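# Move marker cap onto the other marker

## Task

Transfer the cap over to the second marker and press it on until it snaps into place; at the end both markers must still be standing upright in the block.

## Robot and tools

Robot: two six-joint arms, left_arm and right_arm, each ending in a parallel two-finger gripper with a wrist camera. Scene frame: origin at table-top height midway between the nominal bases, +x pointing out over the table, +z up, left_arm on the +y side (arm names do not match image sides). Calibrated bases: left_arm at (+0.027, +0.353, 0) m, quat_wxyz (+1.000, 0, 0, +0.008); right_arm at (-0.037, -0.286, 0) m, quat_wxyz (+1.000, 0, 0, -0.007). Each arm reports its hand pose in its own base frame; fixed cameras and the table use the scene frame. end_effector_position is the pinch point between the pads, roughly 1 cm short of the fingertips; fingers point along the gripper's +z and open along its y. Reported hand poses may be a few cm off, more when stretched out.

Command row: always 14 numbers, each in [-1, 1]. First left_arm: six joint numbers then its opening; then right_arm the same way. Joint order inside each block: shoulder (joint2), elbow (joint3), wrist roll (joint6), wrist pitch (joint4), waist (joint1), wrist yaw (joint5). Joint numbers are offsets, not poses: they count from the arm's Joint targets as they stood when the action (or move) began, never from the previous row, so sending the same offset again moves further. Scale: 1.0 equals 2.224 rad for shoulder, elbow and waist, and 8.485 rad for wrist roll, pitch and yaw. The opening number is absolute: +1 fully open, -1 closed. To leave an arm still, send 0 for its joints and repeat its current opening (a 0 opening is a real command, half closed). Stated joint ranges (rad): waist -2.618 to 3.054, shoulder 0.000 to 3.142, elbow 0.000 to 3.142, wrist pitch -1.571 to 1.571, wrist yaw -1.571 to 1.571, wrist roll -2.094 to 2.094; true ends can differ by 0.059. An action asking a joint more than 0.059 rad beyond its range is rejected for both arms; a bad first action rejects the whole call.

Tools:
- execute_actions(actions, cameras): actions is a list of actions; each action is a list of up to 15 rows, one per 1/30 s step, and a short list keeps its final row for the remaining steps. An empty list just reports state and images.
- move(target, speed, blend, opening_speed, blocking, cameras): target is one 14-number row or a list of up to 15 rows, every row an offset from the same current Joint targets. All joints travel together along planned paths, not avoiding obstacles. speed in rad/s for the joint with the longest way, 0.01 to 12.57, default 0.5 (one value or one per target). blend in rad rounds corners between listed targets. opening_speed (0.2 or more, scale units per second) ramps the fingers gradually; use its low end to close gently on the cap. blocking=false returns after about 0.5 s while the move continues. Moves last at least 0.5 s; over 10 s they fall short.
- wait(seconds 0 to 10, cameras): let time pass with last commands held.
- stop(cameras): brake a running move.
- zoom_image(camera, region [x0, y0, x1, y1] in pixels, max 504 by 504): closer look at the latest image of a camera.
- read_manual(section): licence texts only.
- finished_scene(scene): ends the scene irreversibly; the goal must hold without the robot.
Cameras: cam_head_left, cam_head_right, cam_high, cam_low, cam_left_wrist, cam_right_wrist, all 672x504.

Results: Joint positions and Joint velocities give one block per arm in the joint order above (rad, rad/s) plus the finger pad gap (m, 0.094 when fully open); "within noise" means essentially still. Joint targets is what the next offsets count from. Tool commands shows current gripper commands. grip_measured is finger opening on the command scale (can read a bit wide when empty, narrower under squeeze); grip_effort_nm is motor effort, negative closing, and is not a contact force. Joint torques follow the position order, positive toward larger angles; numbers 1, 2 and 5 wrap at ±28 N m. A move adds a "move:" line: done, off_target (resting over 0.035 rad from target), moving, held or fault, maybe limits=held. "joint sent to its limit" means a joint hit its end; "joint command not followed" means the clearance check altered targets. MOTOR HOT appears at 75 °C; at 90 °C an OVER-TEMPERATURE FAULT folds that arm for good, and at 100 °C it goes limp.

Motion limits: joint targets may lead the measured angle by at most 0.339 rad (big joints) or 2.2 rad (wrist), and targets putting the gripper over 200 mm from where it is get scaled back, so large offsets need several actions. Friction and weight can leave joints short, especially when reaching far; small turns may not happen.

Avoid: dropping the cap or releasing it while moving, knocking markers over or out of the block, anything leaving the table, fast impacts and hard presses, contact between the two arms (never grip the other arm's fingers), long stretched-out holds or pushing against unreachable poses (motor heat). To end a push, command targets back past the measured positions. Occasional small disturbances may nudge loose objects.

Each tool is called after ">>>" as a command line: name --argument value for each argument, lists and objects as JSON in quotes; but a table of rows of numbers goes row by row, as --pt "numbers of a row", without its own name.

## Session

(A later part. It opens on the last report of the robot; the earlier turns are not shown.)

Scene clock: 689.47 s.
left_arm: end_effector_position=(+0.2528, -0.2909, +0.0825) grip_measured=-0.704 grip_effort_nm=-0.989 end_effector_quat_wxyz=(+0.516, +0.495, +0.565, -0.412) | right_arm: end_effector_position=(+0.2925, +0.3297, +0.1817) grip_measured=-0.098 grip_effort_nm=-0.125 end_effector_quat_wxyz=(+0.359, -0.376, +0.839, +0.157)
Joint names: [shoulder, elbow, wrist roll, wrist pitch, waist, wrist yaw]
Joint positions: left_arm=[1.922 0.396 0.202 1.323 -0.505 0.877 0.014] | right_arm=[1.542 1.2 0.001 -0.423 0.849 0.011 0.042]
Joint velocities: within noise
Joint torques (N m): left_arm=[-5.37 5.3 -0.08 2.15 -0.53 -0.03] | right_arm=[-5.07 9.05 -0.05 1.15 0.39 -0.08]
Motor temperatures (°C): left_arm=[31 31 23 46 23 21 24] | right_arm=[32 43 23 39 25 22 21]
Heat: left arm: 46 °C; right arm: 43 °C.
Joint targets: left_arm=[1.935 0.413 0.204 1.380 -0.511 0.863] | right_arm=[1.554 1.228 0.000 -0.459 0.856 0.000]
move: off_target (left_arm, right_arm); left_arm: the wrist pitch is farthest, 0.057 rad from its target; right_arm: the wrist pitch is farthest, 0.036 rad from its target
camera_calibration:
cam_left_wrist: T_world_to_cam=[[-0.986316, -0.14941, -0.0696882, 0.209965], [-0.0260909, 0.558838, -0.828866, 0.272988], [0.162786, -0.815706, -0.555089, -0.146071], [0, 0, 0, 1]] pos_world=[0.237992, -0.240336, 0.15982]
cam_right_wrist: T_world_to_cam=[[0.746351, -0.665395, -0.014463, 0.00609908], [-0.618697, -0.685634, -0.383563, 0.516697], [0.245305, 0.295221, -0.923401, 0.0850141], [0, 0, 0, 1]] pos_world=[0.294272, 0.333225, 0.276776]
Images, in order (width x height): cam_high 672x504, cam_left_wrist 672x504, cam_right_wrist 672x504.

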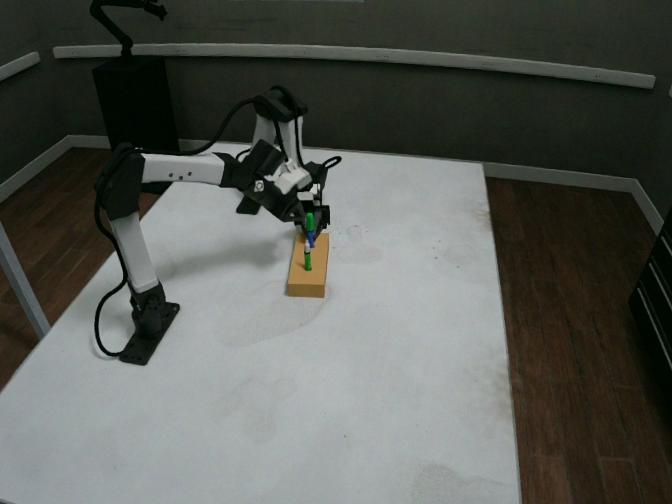

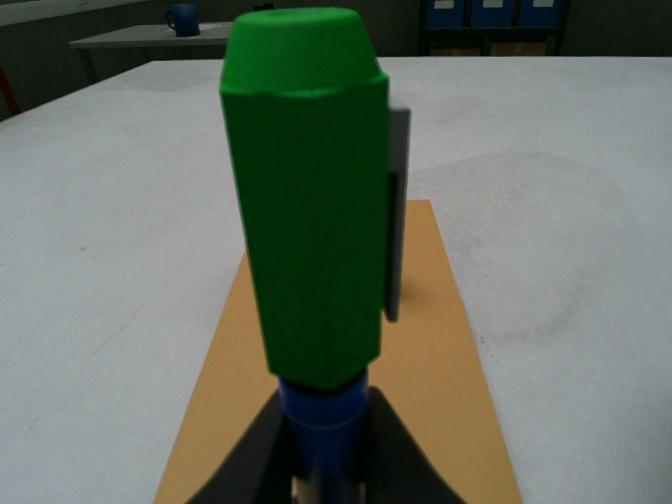

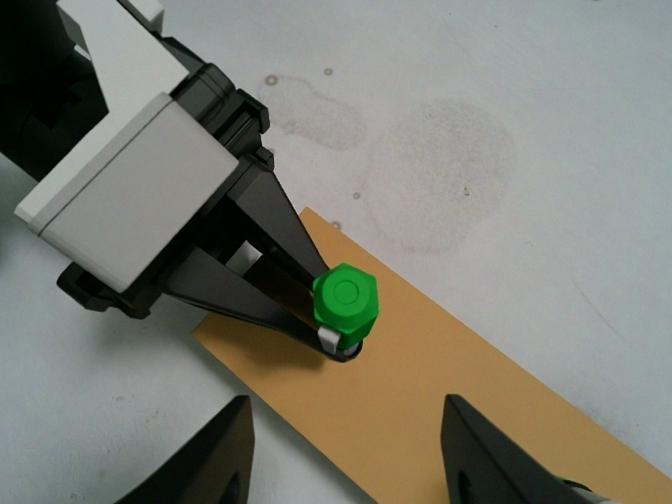

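>>> move --target '[0, 0, 0, 0, 0, 0, -0.85, 0.05423, 0.0061, 0, 0.01116, 0, 0, -0.1]' --speed 0.2 --cameras '["cam_left_wrist", "cam_right_wrist"]'

Scene clock: 735.70 s.
left_arm: end_effector_position=(+0.2528, -0.2909, +0.0825) grip_measured=-0.704 grip_effort_nm=-0.994 end_effector_quat_wxyz=(+0.516, +0.495, +0.565, -0.412) | right_arm: end_effector_position=(+0.2992, +0.3373, +0.1357) grip_measured=-0.098 grip_effort_nm=-0.129 end_effector_quat_wxyz=(+0.317, -0.384, +0.856, +0.138)
Joint names: [shoulder, elbow, wrist roll, wrist pitch, waist, wrist yaw]
Joint positions: left_arm=[1.922 0.396 0.202 1.323 -0.505 0.877 0.014] | right_arm=[1.665 1.211 0.001 -0.411 0.849 0.011 0.042]
Joint velocities: within noise
Joint torques (N m): left_arm=[-5.29 5.41 -0.13 2.19 -0.51 -0.03] | right_arm=[-6.2 8.99 -0.02 1.8 0.4 -0.1]
Motor temperatures (°C): left_arm=[31 31 23 48 23 21 25] | right_arm=[31 45 23 39 25 22 21]
Heat: left arm: 48 °C; right arm: 45 °C.
Joint targets: left_arm=[1.935 0.413 0.204 1.380 -0.511 0.863] | right_arm=[1.674 1.241 0.000 -0.365 0.856 0.000]
move: off_target (left_arm, right_arm); left_arm: the wrist pitch is farthest, 0.057 rad from its target; right_arm: the wrist pitch is farthest, 0.047 rad from its target
camera_calibration:
cam_left_wrist: T_world_to_cam=[[-0.986316, -0.14941, -0.0696882, 0.209965], [-0.0260909, 0.558838, -0.828866, 0.272988], [0.162786, -0.815706, -0.555089, -0.146071], [0, 0, 0, 1]] pos_world=[0.237992, -0.240336, 0.15982]
cam_right_wrist: T_world_to_cam=[[0.745418, -0.666457, -0.0136894, 0.00604606], [-0.640996, -0.711001, -0.28914, 0.510864], [0.182966, 0.224305, -0.957189, 0.0858948], [0, 0, 0, 1]] pos_world=[0.307239, 0.347987, 0.230012]
Images, in order (width x height): cam_left_wrist 672x504, cam_right_wrist 672x504.

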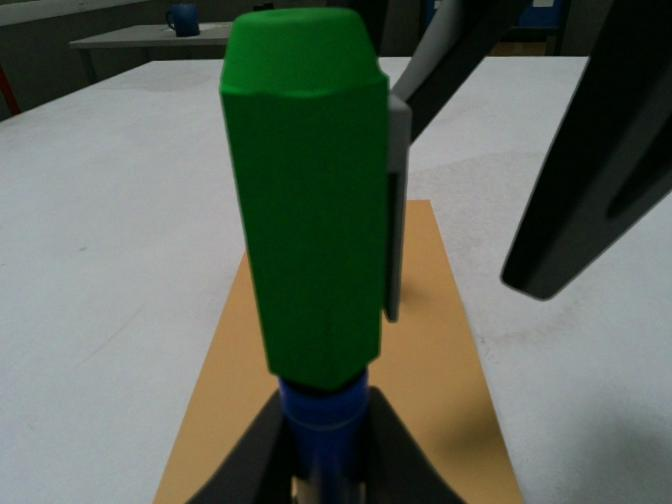

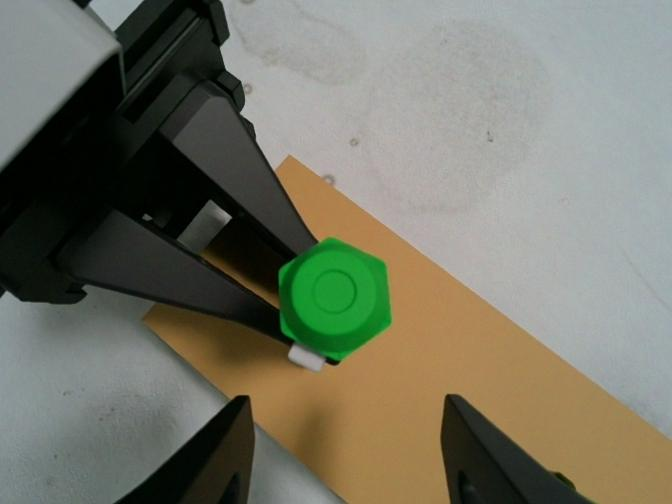

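>>> move --target '[0, 0, 0, 0, 0, 0, -0.85, 0.03192, 0.0036, 0, 0.01685, 0.00225, -0.0005, -0.1]' --speed 0.15 --cameras '["cam_left_wrist", "cam_right_wrist"]'

Scene clock: 759.47 s.
left_arm: end_effector_position=(+0.2528, -0.2909, +0.0825) grip_measured=-0.704 grip_effort_nm=-0.994 end_effector_quat_wxyz=(+0.516, +0.495, +0.565, -0.412) | right_arm: end_effector_position=(+0.3166, +0.3607, +0.1326) grip_measured=-0.098 grip_effort_nm=-0.125 end_effector_quat_wxyz=(+0.351, -0.380, +0.842, +0.155)
Joint names: [shoulder, elbow, wrist roll, wrist pitch, waist, wrist yaw]
Joint positions: left_arm=[1.922 0.396 0.202 1.323 -0.505 0.877 0.014] | right_arm=[1.734 1.221 0.001 -0.27 0.854 0.011 0.042]
Joint velocities: within noise
Joint torques (N m): left_arm=[-5.34 5.33 -0.09 2.17 -0.57 0.01] | right_arm=[-6.52 8.9 -0.03 1.95 0.42 -0.13]
Motor temperatures (°C): left_arm=[31 31 23 48 23 21 26] | right_arm=[32 45 23 41 25 22 21]
Heat: left arm: 48 °C; right arm: 45 °C.
Joint targets: left_arm=[1.935 0.413 0.204 1.380 -0.511 0.863] | right_arm=[1.745 1.249 0.000 -0.222 0.861 -0.005]
move: off_target (left_arm, right_arm); left_arm: the wrist pitch is farthest, 0.057 rad from its target; right_arm: the wrist pitch is farthest, 0.048 rad from its target
camera_calibration:
cam_left_wrist: T_world_to_cam=[[-0.986316, -0.14941, -0.0696882, 0.209965], [-0.0260909, 0.558838, -0.828866, 0.272988], [0.162786, -0.815706, -0.555089, -0.146071], [0, 0, 0, 1]] pos_world=[0.237992, -0.240336, 0.15982]
cam_right_wrist: T_world_to_cam=[[0.749454, -0.6619, -0.0143603, 0.00584558], [-0.619823, -0.693858, -0.36658, 0.535166], [0.232676, 0.283636, -0.930276, 0.0337715], [0, 0, 0, 1]] pos_world=[0.319469, 0.365619, 0.227682]
Images, in order (width x height): cam_left_wrist 672x504, cam_right_wrist 672x504.

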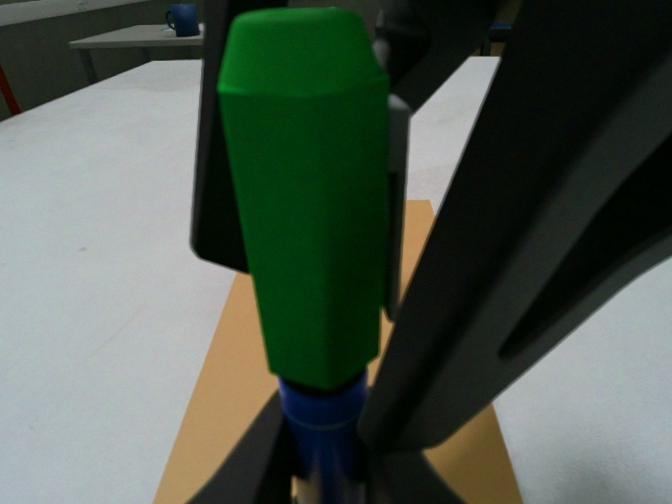

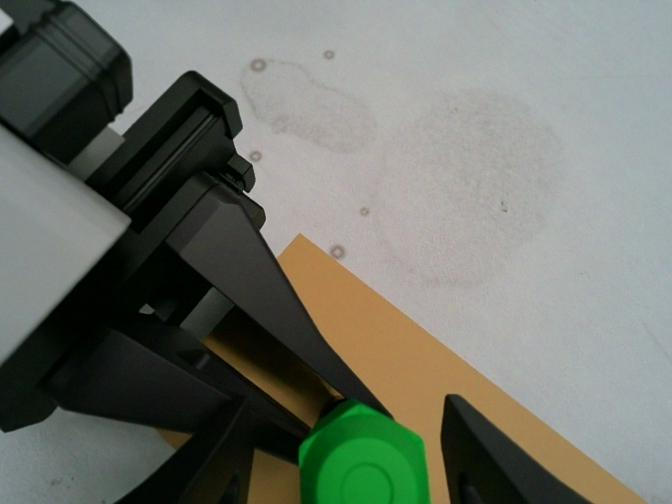

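>>> zoom_image --camera "cam_right_wrist" --region '[200, 364, 500, 504]'

>>> zoom_image --camera "cam_head_right" --region '[270, 230, 390, 320]'

Scaled by 1.680 from the camera's 672x504 image, which has a finer 960x720 frame.

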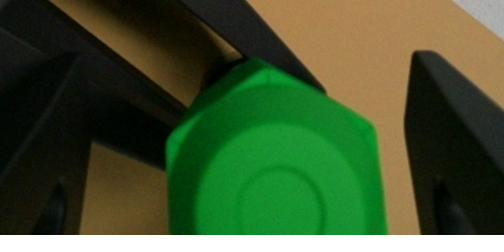

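This scene's latest camera images include none from cam_head_right. They are from: cam_left_wrist, cam_right_wrist. cam_head_right's image comes with the result of a call that names it in "cameras".

>>> move --pt "0 0 0 0 0 0 -0.85 0 0 0 0 -0.00135 0 -0.1" --pt "0 0 0 0 0 0 -0.85 0 0 0 0 -0.00135 0 -0.85" --speed '[0.1, 0.1]' --opening_speed 0.4

Scene clock: 799.40 s.
left_arm: end_effector_position=(+0.2526, -0.2909, +0.0825) grip_measured=-0.704 grip_effort_nm=-0.989 end_effector_quat_wxyz=(+0.516, +0.495, +0.565, -0.412) | right_arm: end_effector_position=(+0.3168, +0.3609, +0.1329) grip_measured=-0.638 grip_effort_nm=-1.057 end_effector_quat_wxyz=(+0.352, -0.380, +0.841, +0.155)
Joint names: [shoulder, elbow, wrist roll, wrist pitch, waist, wrist yaw]
Joint positions: left_arm=[1.922 0.396 0.202 1.323 -0.505 0.878 0.014] | right_arm=[1.734 1.221 0.001 -0.268 0.854 0.011 0.017]
Joint velocities: within noise
Joint torques (N m): left_arm=[-5.34 5.44 -0.12 2.2 -0.65 0.01] | right_arm=[-6.52 8.85 -0.02 1.94 0.16 -0.12]
Motor temperatures (°C): left_arm=[31 31 23 49 23 21 26] | right_arm=[34 45 23 45 25 22 21]
Heat: left arm: 49 °C; right arm: 45 °C.
Joint targets: left_arm=[1.935 0.413 0.204 1.380 -0.511 0.863] | right_arm=[1.745 1.249 0.000 -0.222 0.858 -0.005]
move: off_target (left_arm, right_arm); target 2's new numbers were sent with right_arm's wrist pitch 0.048 rad from that target; left_arm: the wrist pitch is farthest, 0.057 rad from its target; right_arm: the wrist pitch is farthest, 0.046 rad from its target
camera_calibration:
cam_left_wrist: T_world_to_cam=[[-0.986548, -0.147959, -0.069511, 0.210151], [-0.0253727, 0.558648, -0.829017, 0.272873], [0.161493, -0.816101, -0.554887, -0.145802], [0, 0, 0, 1]] pos_world=[0.237794, -0.240335, 0.15992]
cam_right_wrist: T_world_to_cam=[[0.749503, -0.661844, -0.0143977, 0.00574576], [-0.619422, -0.693457, -0.368014, 0.535354], [0.233584, 0.284746, -0.929709, 0.0331085], [0, 0, 0, 1]] pos_world=[0.31957, 0.36562, 0.227882]

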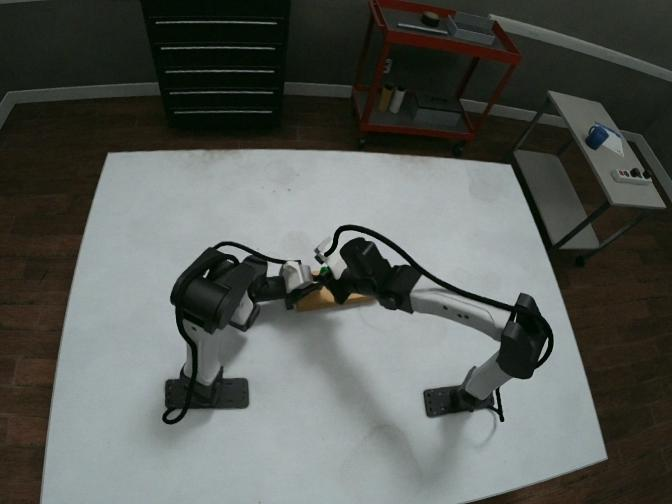

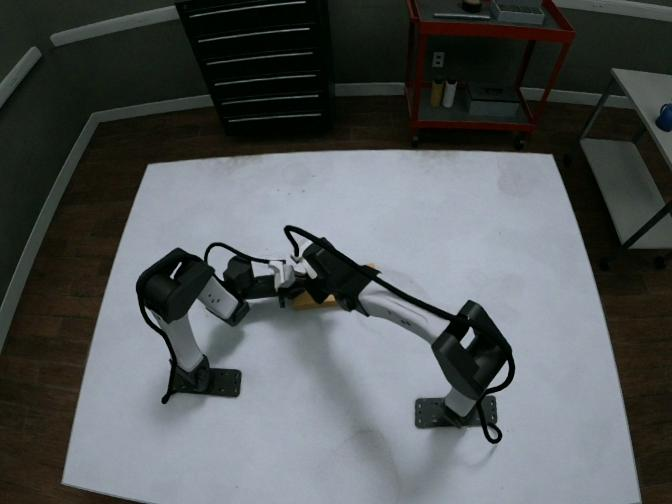

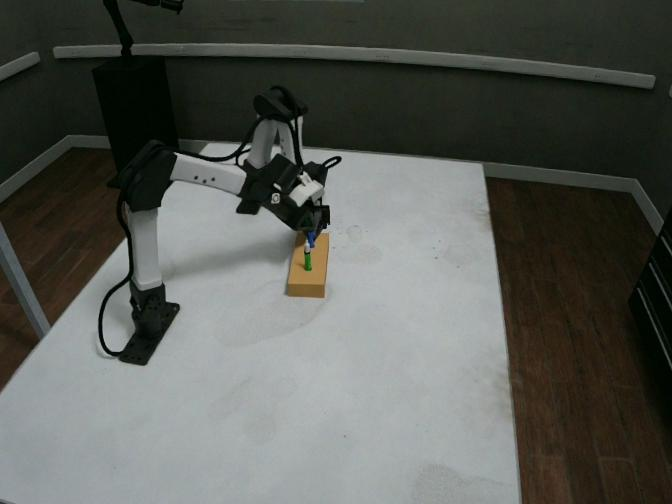

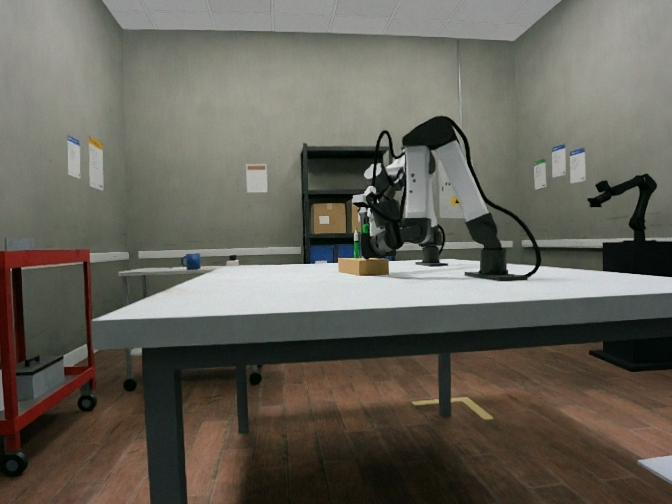

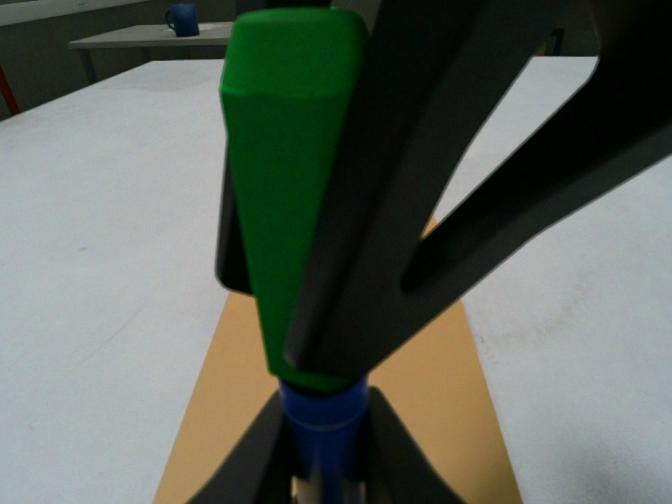

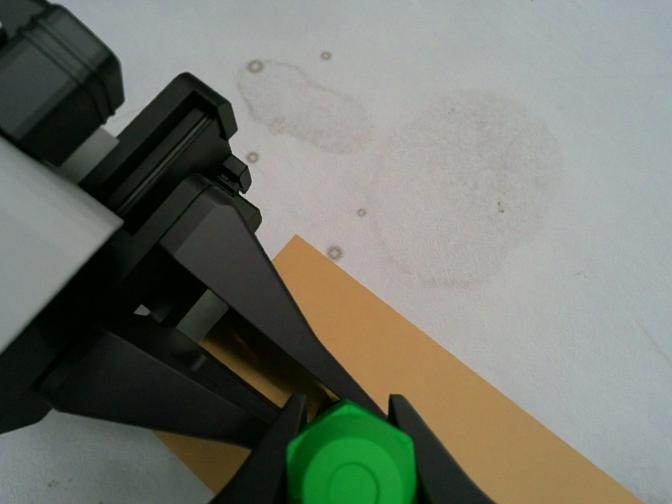

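>>> move --pt "0 0 0 0 0 0 -0.85 -0.01034 0 0 -0.00966 0 0 -0.85" --pt "0 0 0 0 0 0 -0.85 -0.01461 0.01326 0 -0.01428 0 0 -0.85" --pt "0 0 0 0 0 0 -0.85 -0.01826 0.02747 0 -0.01893 0 0 -0.85" --speed '[0.1, 0.06, 0.06]'

Scene clock: 832.23 s.
left_arm: end_effector_position=(+0.2519, -0.2915, +0.0866) grip_measured=-0.704 grip_effort_nm=-0.994 end_effector_quat_wxyz=(+0.522, +0.497, +0.556, -0.413) | right_arm: end_effector_position=(+0.3141, +0.3579, +0.1382) grip_measured=-0.638 grip_effort_nm=-1.057 end_effector_quat_wxyz=(+0.335, -0.383, +0.848, +0.147)
Joint names: [shoulder, elbow, wrist roll, wrist pitch, waist, wrist yaw]
Joint positions: left_arm=[1.922 0.396 0.2 1.345 -0.505 0.886 0.014] | right_arm=[1.734 1.271 0.001 -0.359 0.854 0.011 0.017]
Joint velocities: within noise
Joint torques (N m): left_arm=[-5.38 5.55 -0.07 1.96 -0.58 -0.03] | right_arm=[-9.74 9.87 0 1.19 0.1 -0.12]
Motor temperatures (°C): left_arm=[31 31 23 50 23 21 26] | right_arm=[35 45 23 46 25 22 23]
Heat: left arm: 50 °C; right arm: 46 °C.
Joint targets: left_arm=[1.935 0.413 0.204 1.380 -0.511 0.863] | right_arm=[1.705 1.310 0.000 -0.382 0.858 -0.005]
move: off_target (right_arm); right_arm: the elbow is farthest, 0.040 rad from its target
camera_calibration:
cam_left_wrist: T_world_to_cam=[[-0.986344, -0.1416, -0.0841079, 0.212821], [-0.00751335, 0.54884, -0.835894, 0.269793], [0.164525, -0.823847, -0.542409, -0.148081], [0, 0, 0, 1]] pos_world=[0.236305, -0.239933, 0.163098]
cam_right_wrist: T_world_to_cam=[[0.749099, -0.662308, -0.0141248, 0.00606182], [-0.628743, -0.704097, -0.330045, 0.535073], [0.208646, 0.256117, -0.94386, 0.0595556], [0, 0, 0, 1]] pos_world=[0.319456, 0.365504, 0.232896]

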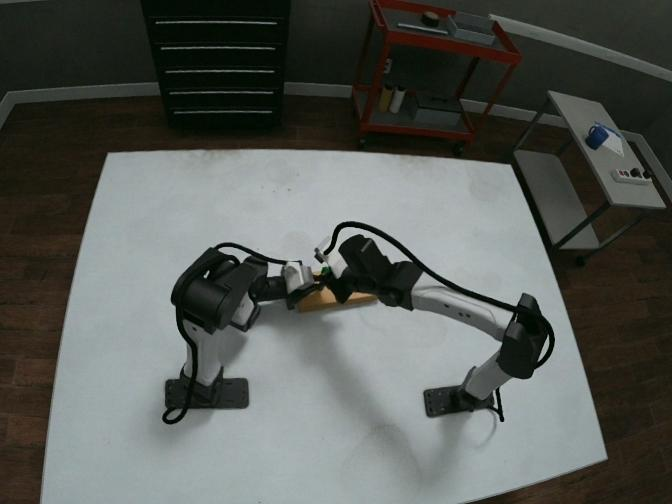

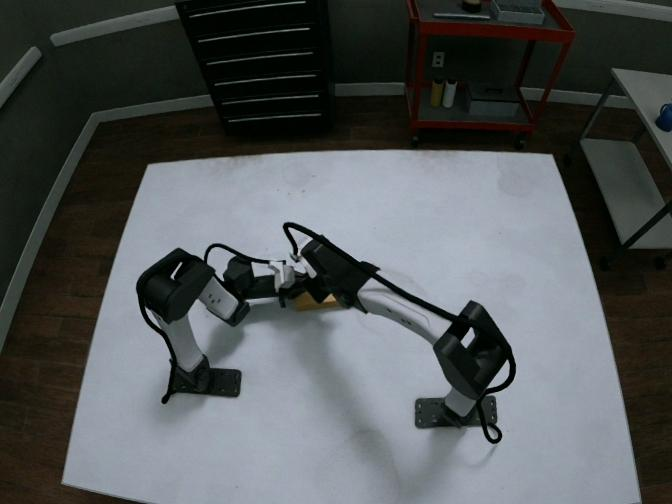

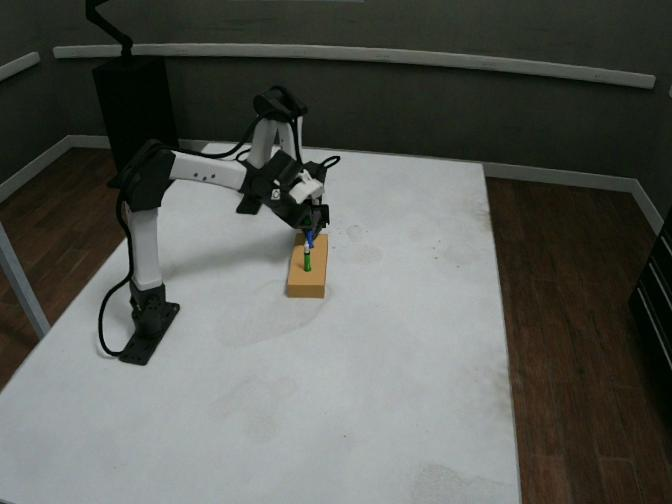

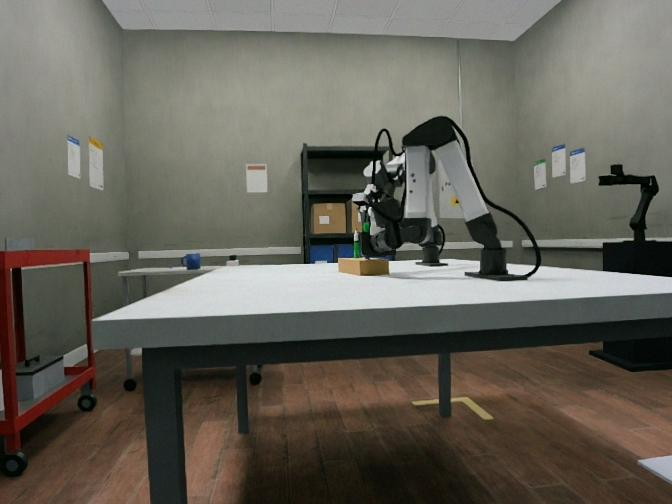

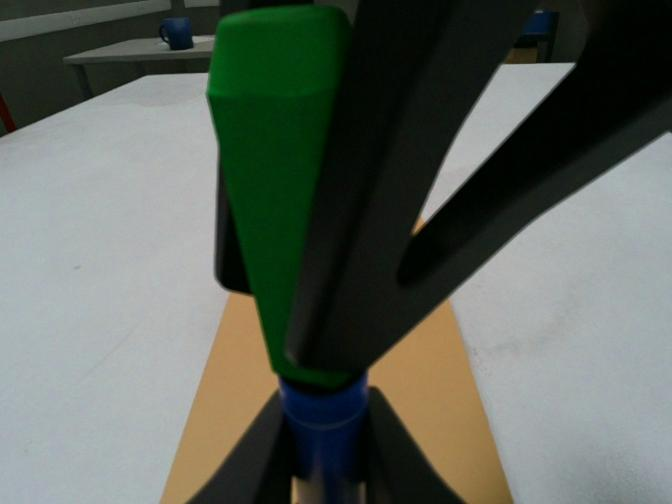

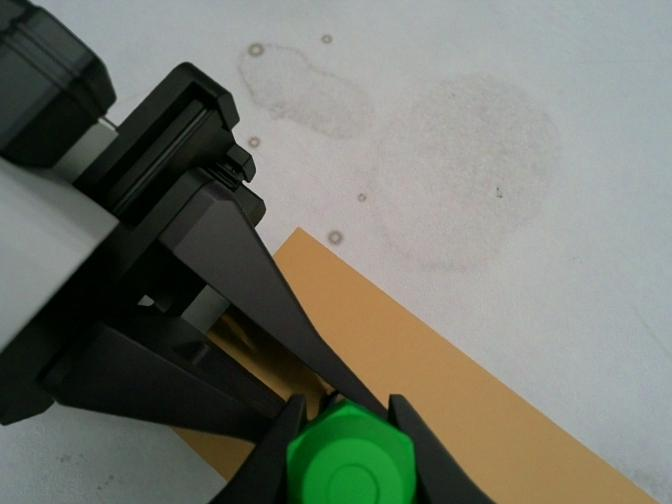

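>>> move --target '[0.01349, 0, 0, 0, 0, 0, -0.85, -0.0045, 0.0146, 0, -0.0012, 0, 0, -0.85]' --speed 0.05 --cameras '["cam_left_wrist", "cam_right_wrist"]'

Scene clock: 850.00 s.
left_arm: end_effector_position=(+0.2519, -0.2932, +0.0882) grip_measured=-0.704 grip_effort_nm=-0.989 end_effector_quat_wxyz=(+0.527, +0.498, +0.549, -0.415) | right_arm: end_effector_position=(+0.3135, +0.3571, +0.1411) grip_measured=-0.639 grip_effort_nm=-1.062 end_effector_quat_wxyz=(+0.330, -0.385, +0.850, +0.145)
Joint names: [shoulder, elbow, wrist roll, wrist pitch, waist, wrist yaw]
Joint positions: left_arm=[1.937 0.4 0.194 1.379 -0.508 0.889 0.014] | right_arm=[1.734 1.29 0 -0.39 0.854 0.011 0.017]
Joint velocities: within noise
Joint torques (N m): left_arm=[-4.22 4.89 -0.04 1.7 -0.23 -0.05] | right_arm=[-10.59 10.91 0 1.42 0.21 -0.14]
Motor temperatures (°C): left_arm=[31 31 23 49 23 21 27] | right_arm=[38 46 23 43 25 22 23]
Heat: left arm: 49 °C; right arm: 46 °C.
Joint targets: left_arm=[1.965 0.413 0.204 1.380 -0.511 0.863] | right_arm=[1.695 1.343 0.000 -0.392 0.858 -0.005]
move: off_target (right_arm); right_arm: the elbow is farthest, 0.052 rad from its target
camera_calibration:
cam_left_wrist: T_world_to_cam=[[-0.985975, -0.137338, -0.0948245, 0.214814], [0.0059565, 0.538853, -0.842379, 0.266257], [0.166787, -0.831129, -0.530478, -0.152277], [0, 0, 0, 1]] pos_world=[0.235614, -0.240533, 0.163879]
cam_right_wrist: T_world_to_cam=[[0.749734, -0.661612, -0.0129604, 0.00550969], [-0.630107, -0.707776, -0.319402, 0.535273], [0.202147, 0.247633, -0.947531, 0.068242], [0, 0, 0, 1]] pos_world=[0.319354, 0.3656, 0.2357]
Images, in order (width x height): cam_left_wrist 672x504, cam_right_wrist 672x504.

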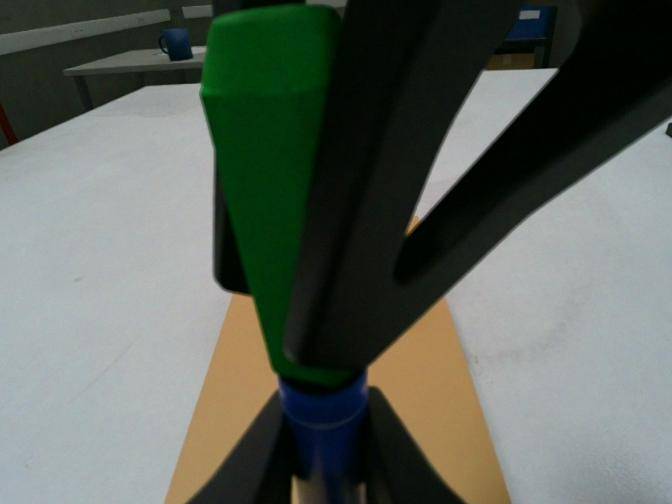

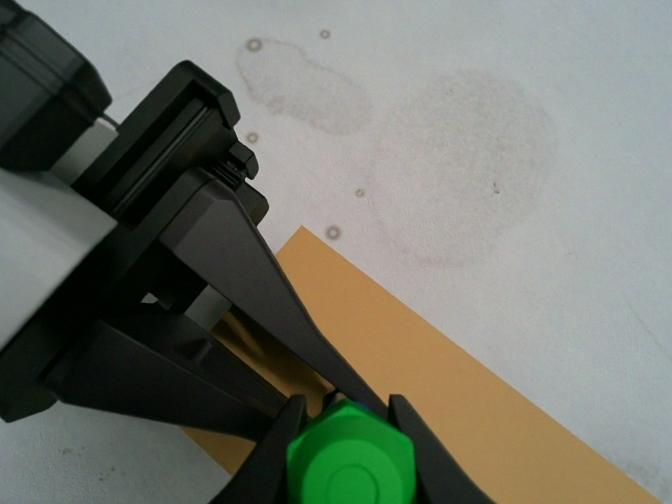

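>>> move --target '[0.009, 0, 0, 0, 0, 0, -0.85, -0.0045, 0.0155, 0, 0.0035, 0, 0, -0.85]' --speed 0.05 --cameras '["cam_left_wrist", "cam_right_wrist"]'

Scene clock: 865.93 s.
left_arm: end_effector_position=(+0.2533, -0.2947, +0.0901) grip_measured=-0.704 grip_effort_nm=-0.989 end_effector_quat_wxyz=(+0.531, +0.499, +0.544, -0.417) | right_arm: end_effector_position=(+0.3150, +0.3565, +0.1446) grip_measured=-0.639 grip_effort_nm=-1.057 end_effector_quat_wxyz=(+0.332, -0.384, +0.850, +0.140)
Joint names: [shoulder, elbow, wrist roll, wrist pitch, waist, wrist yaw]
Joint positions: left_arm=[1.947 0.409 0.189 1.394 -0.508 0.895 0.014] | right_arm=[1.734 1.304 -0.002 -0.405 0.854 0.02 0.017]
Joint velocities: within noise
Joint torques (N m): left_arm=[-3.3 3.96 0.02 1.53 -0.31 -0.13] | right_arm=[-11.34 12.51 0.02 1.81 0.12 -0.2]
Motor temperatures (°C): left_arm=[31 30 23 45 23 21 27] | right_arm=[41 48 23 42 25 22 23]
Heat: left arm: 45 °C; right arm: 48 °C.
Joint targets: left_arm=[1.985 0.413 0.204 1.380 -0.511 0.863] | right_arm=[1.685 1.377 0.000 -0.363 0.858 -0.005]
move: off_target (left_arm, right_arm); left_arm: the shoulder is farthest, 0.038 rad from its target; right_arm: the elbow is farthest, 0.073 rad from its target
camera_calibration:
cam_left_wrist: T_world_to_cam=[[-0.985945, -0.132603, -0.101627, 0.218079], [0.0158484, 0.53132, -0.847023, 0.264374], [0.166314, -0.836729, -0.521751, -0.155108], [0, 0, 0, 1]] pos_world=[0.236621, -0.241332, 0.165166]
cam_right_wrist: T_world_to_cam=[[0.746416, -0.66546, -0.00505756, 0.00524148], [-0.631974, -0.706435, -0.318683, 0.536948], [0.208498, 0.241066, -0.947848, 0.0718082], [0, 0, 0, 1]] pos_world=[0.320453, 0.365496, 0.239206]
Images, in order (width x height): cam_left_wrist 672x504, cam_right_wrist 672x504.

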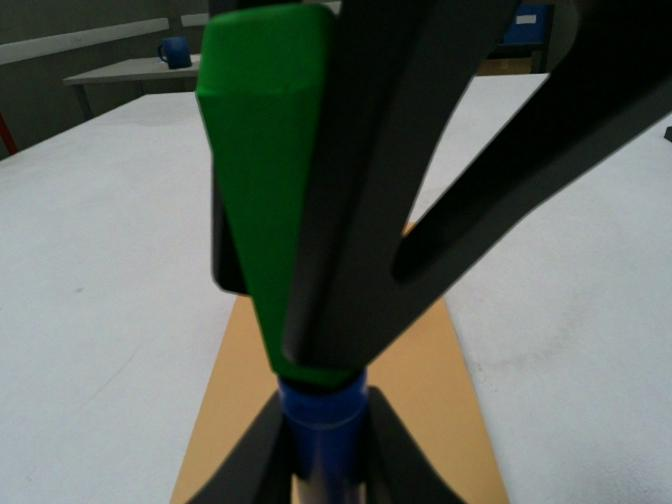

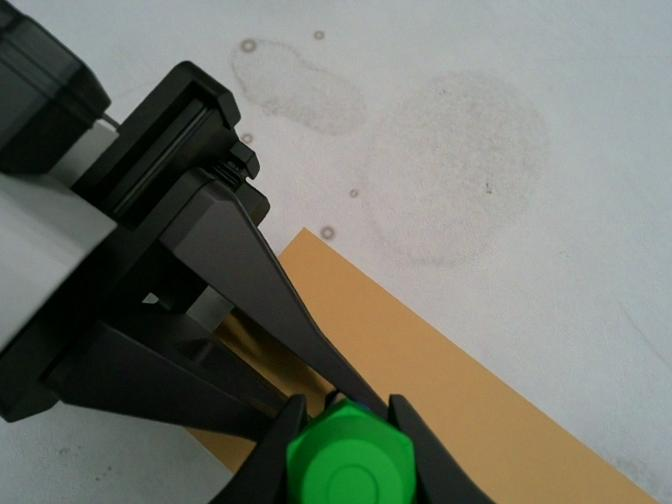

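>>> move --target '[0.01349, 0, 0, -0.0035, 0, 0, -0.85, -0.0067, 0.018, 0, 0.0047, 0, 0, -0.85]' --speed 0.06 --cameras '["cam_left_wrist", "cam_right_wrist"]'

Scene clock: 875.57 s.
left_arm: end_effector_position=(+0.2551, -0.2951, +0.0810) grip_measured=-0.704 grip_effort_nm=-0.994 end_effector_quat_wxyz=(+0.523, +0.496, +0.553, -0.418) | right_arm: end_effector_position=(+0.3278, +0.3731, +0.2136) grip_measured=-0.639 grip_effort_nm=-1.057 end_effector_quat_wxyz=(+0.405, -0.370, +0.817, +0.177)
Joint names: [shoulder, elbow, wrist roll, wrist pitch, waist, wrist yaw]
Joint positions: left_arm=[1.981 0.417 0.186 1.399 -0.508 0.89 0.014] | right_arm=[1.684 1.395 -0.002 -0.367 0.854 0.013 0.017]
Joint velocities: within noise
Joint torques (N m): left_arm=[-3.97 3.11 0.07 1.18 -0.36 -0.04] | right_arm=[-8.42 8.8 0.01 2.05 0.13 -0.13]
Motor temperatures (°C): left_arm=[31 30 23 44 23 21 27] | right_arm=[43 51 23 44 25 22 23]
Heat: left arm: 44 °C; right arm: 51 °C.
Joint targets: left_arm=[2.015 0.413 0.204 1.351 -0.511 0.863] | right_arm=[1.670 1.417 0.000 -0.323 0.858 -0.005]
move: off_target (left_arm, right_arm); left_arm: the wrist pitch is farthest, 0.048 rad from its target; right_arm: the wrist pitch is farthest, 0.043 rad from its target
camera_calibration:
cam_left_wrist: T_world_to_cam=[[-0.987274, -0.136429, -0.0817105, 0.216484], [-0.00502866, 0.540342, -0.84143, 0.264406], [0.158947, -0.830312, -0.534152, -0.155721], [0, 0, 0, 1]] pos_world=[0.23981, -0.242632, 0.15699]
cam_right_wrist: T_world_to_cam=[[0.751159, -0.660017, -0.0117562, 0.00503409], [-0.582682, -0.654564, -0.481692, 0.57807], [0.31023, 0.368678, -0.876262, 0.034276], [0, 0, 0, 1]] pos_world=[0.322416, 0.36907, 0.308546]
Images, in order (width x height): cam_left_wrist 672x504, cam_right_wrist 672x504.

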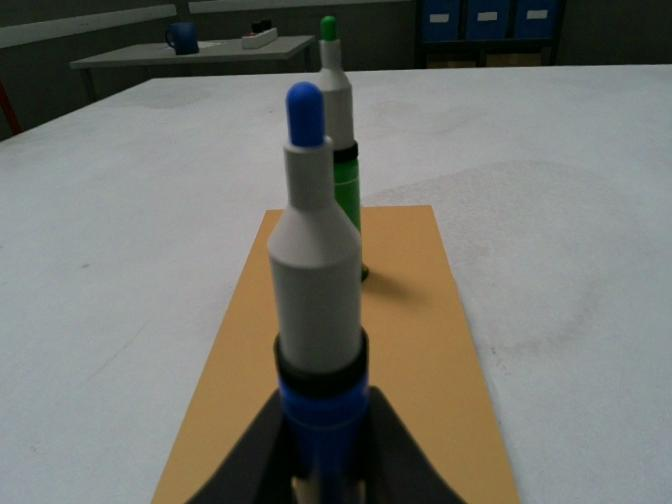

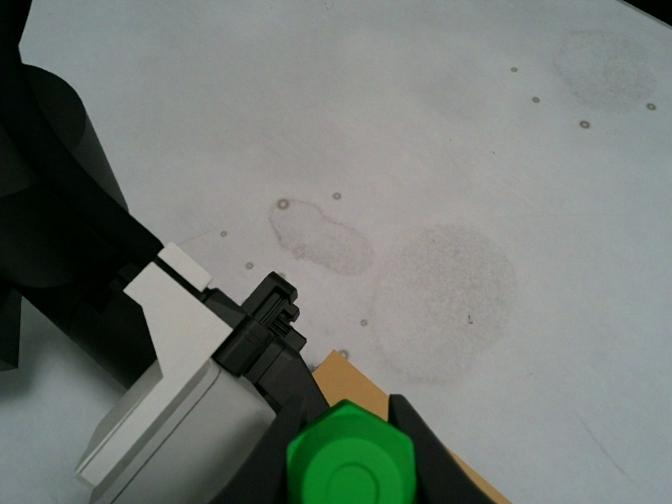

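>>> move --target '[-0.03597, 0, 0, 0.0034, 0, 0, -0.85, -0.09083, -0.08903, 0, -0.02852, -0.08498, 0, -0.85]' --speed 0.25

Scene clock: 928.33 s.
left_arm: end_effector_position=(+0.2571, -0.2949, +0.0856) grip_measured=-0.704 grip_effort_nm=-0.989 end_effector_quat_wxyz=(+0.528, +0.494, +0.553, -0.414) | right_arm: end_effector_position=(+0.3330, +0.2630, +0.2011) grip_measured=-0.639 grip_effort_nm=-1.053 end_effector_quat_wxyz=(+0.365, -0.303, +0.872, +0.123)
Joint names: [shoulder, elbow, wrist roll, wrist pitch, waist, wrist yaw]
Joint positions: left_arm=[1.961 0.417 0.186 1.388 -0.508 0.88 0.014] | right_arm=[1.485 1.235 0 -0.531 0.672 0.01 0.017]
Joint velocities: within noise
Joint torques (N m): left_arm=[-8.8 3.36 0.07 1.58 -0.34 -0.04] | right_arm=[-7.01 5.5 0.01 1.15 -0.51 -0.11]
Motor temperatures (°C): left_arm=[31 28 23 40 23 21 27] | right_arm=[46 49 23 45 25 22 24]
Heat: left arm: 40 °C; right arm: 49 °C.
Joint targets: left_arm=[1.935 0.413 0.204 1.379 -0.511 0.863] | right_arm=[1.468 1.219 0.000 -0.565 0.669 -0.005]
move: done
camera_calibration:
cam_left_wrist: T_world_to_cam=[[-0.985042, -0.147145, -0.0896699, 0.215906], [-0.00363564, 0.538016, -0.842926, 0.267207], [0.172276, -0.829992, -0.530504, -0.157048], [0, 0, 0, 1]] pos_world=[0.240703, -0.242341, 0.161282]
cam_right_wrist: T_world_to_cam=[[0.619043, -0.785226, -0.014382, 0.00572332], [-0.733212, -0.571282, -0.368831, 0.508636], [0.281399, 0.238867, -0.929385, 0.116742], [0, 0, 0, 1]] pos_world=[0.336544, 0.267183, 0.296181]

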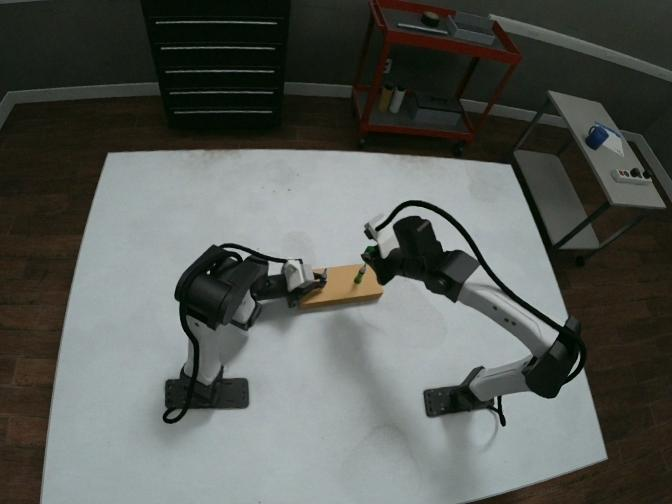

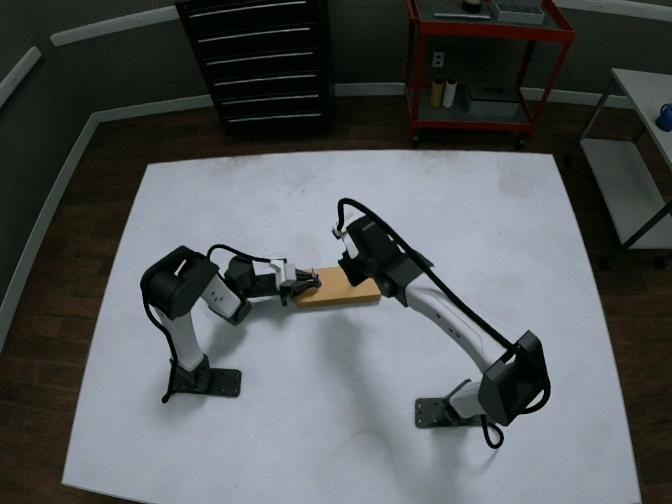

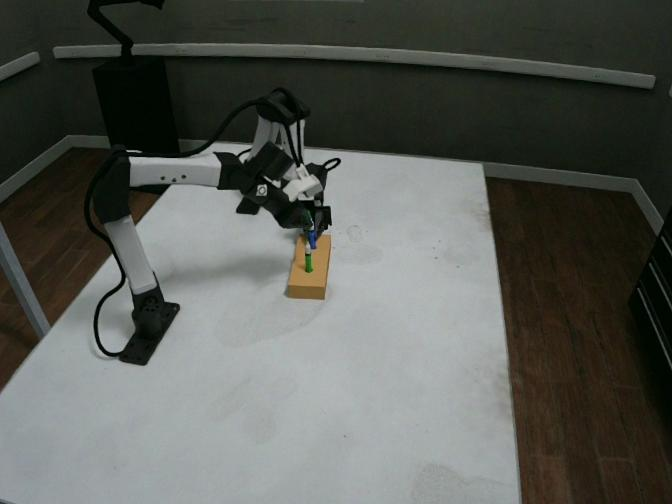

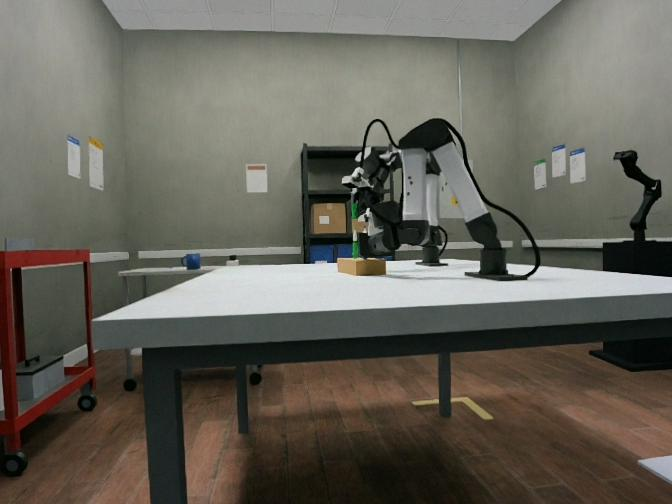

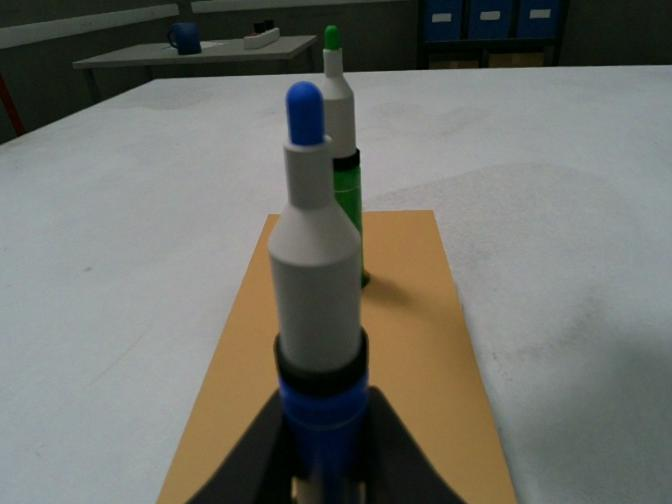

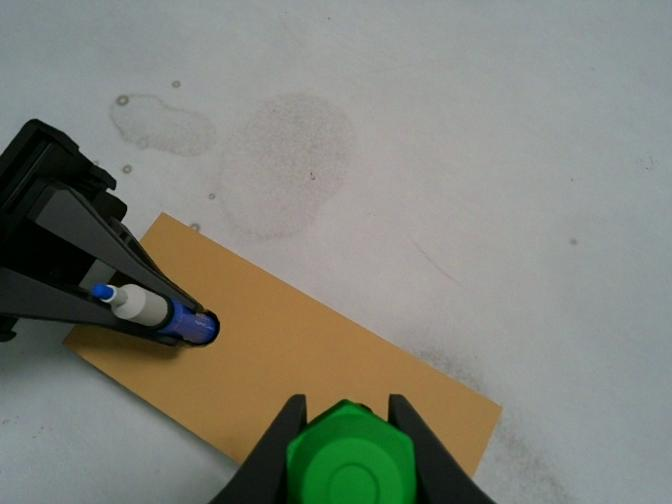

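>>> zoom_image --camera "cam_head_right" --region '[300, 220, 400, 310]'

>>> zoom_image --camera "cam_head_left" --region '[310, 220, 410, 310]'

>>> zoom_image --camera "cam_high" --region '[270, 190, 350, 300]'

>>> zoom_image --camera "cam_low" --region '[320, 180, 410, 290]'

Scaled by 5.040 from the camera's 672x504 image, which has a finer 960x720 frame.

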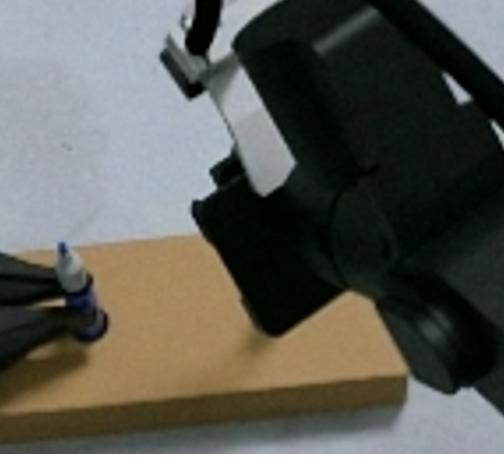

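Scaled by 5.040 from the camera's 672x504 image, which has a finer 960x720 frame.

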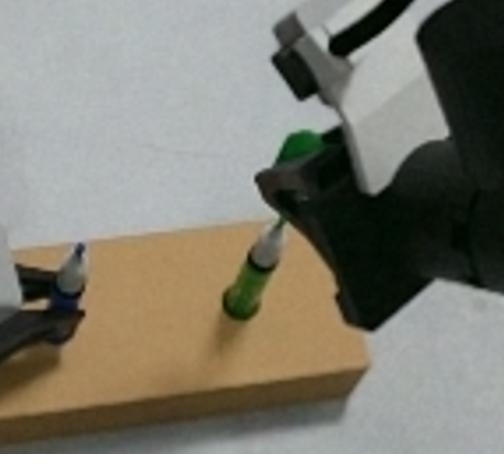

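Scaled by 4.582 from the camera's 672x504 image, which has a finer 960x720 frame.

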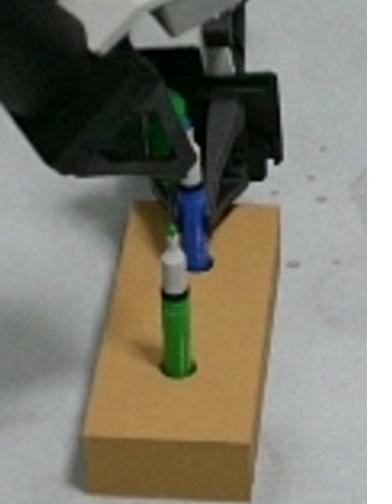

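Scaled by 4.582 from the camera's 672x504 image, which has a finer 960x720 frame.

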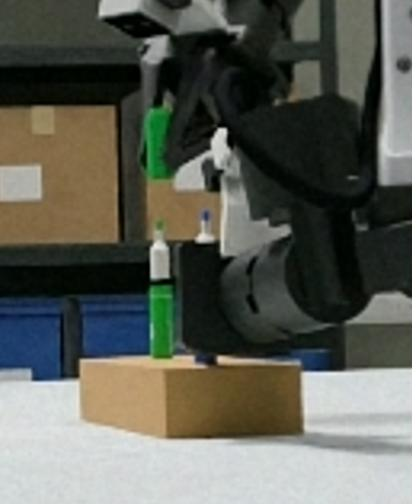

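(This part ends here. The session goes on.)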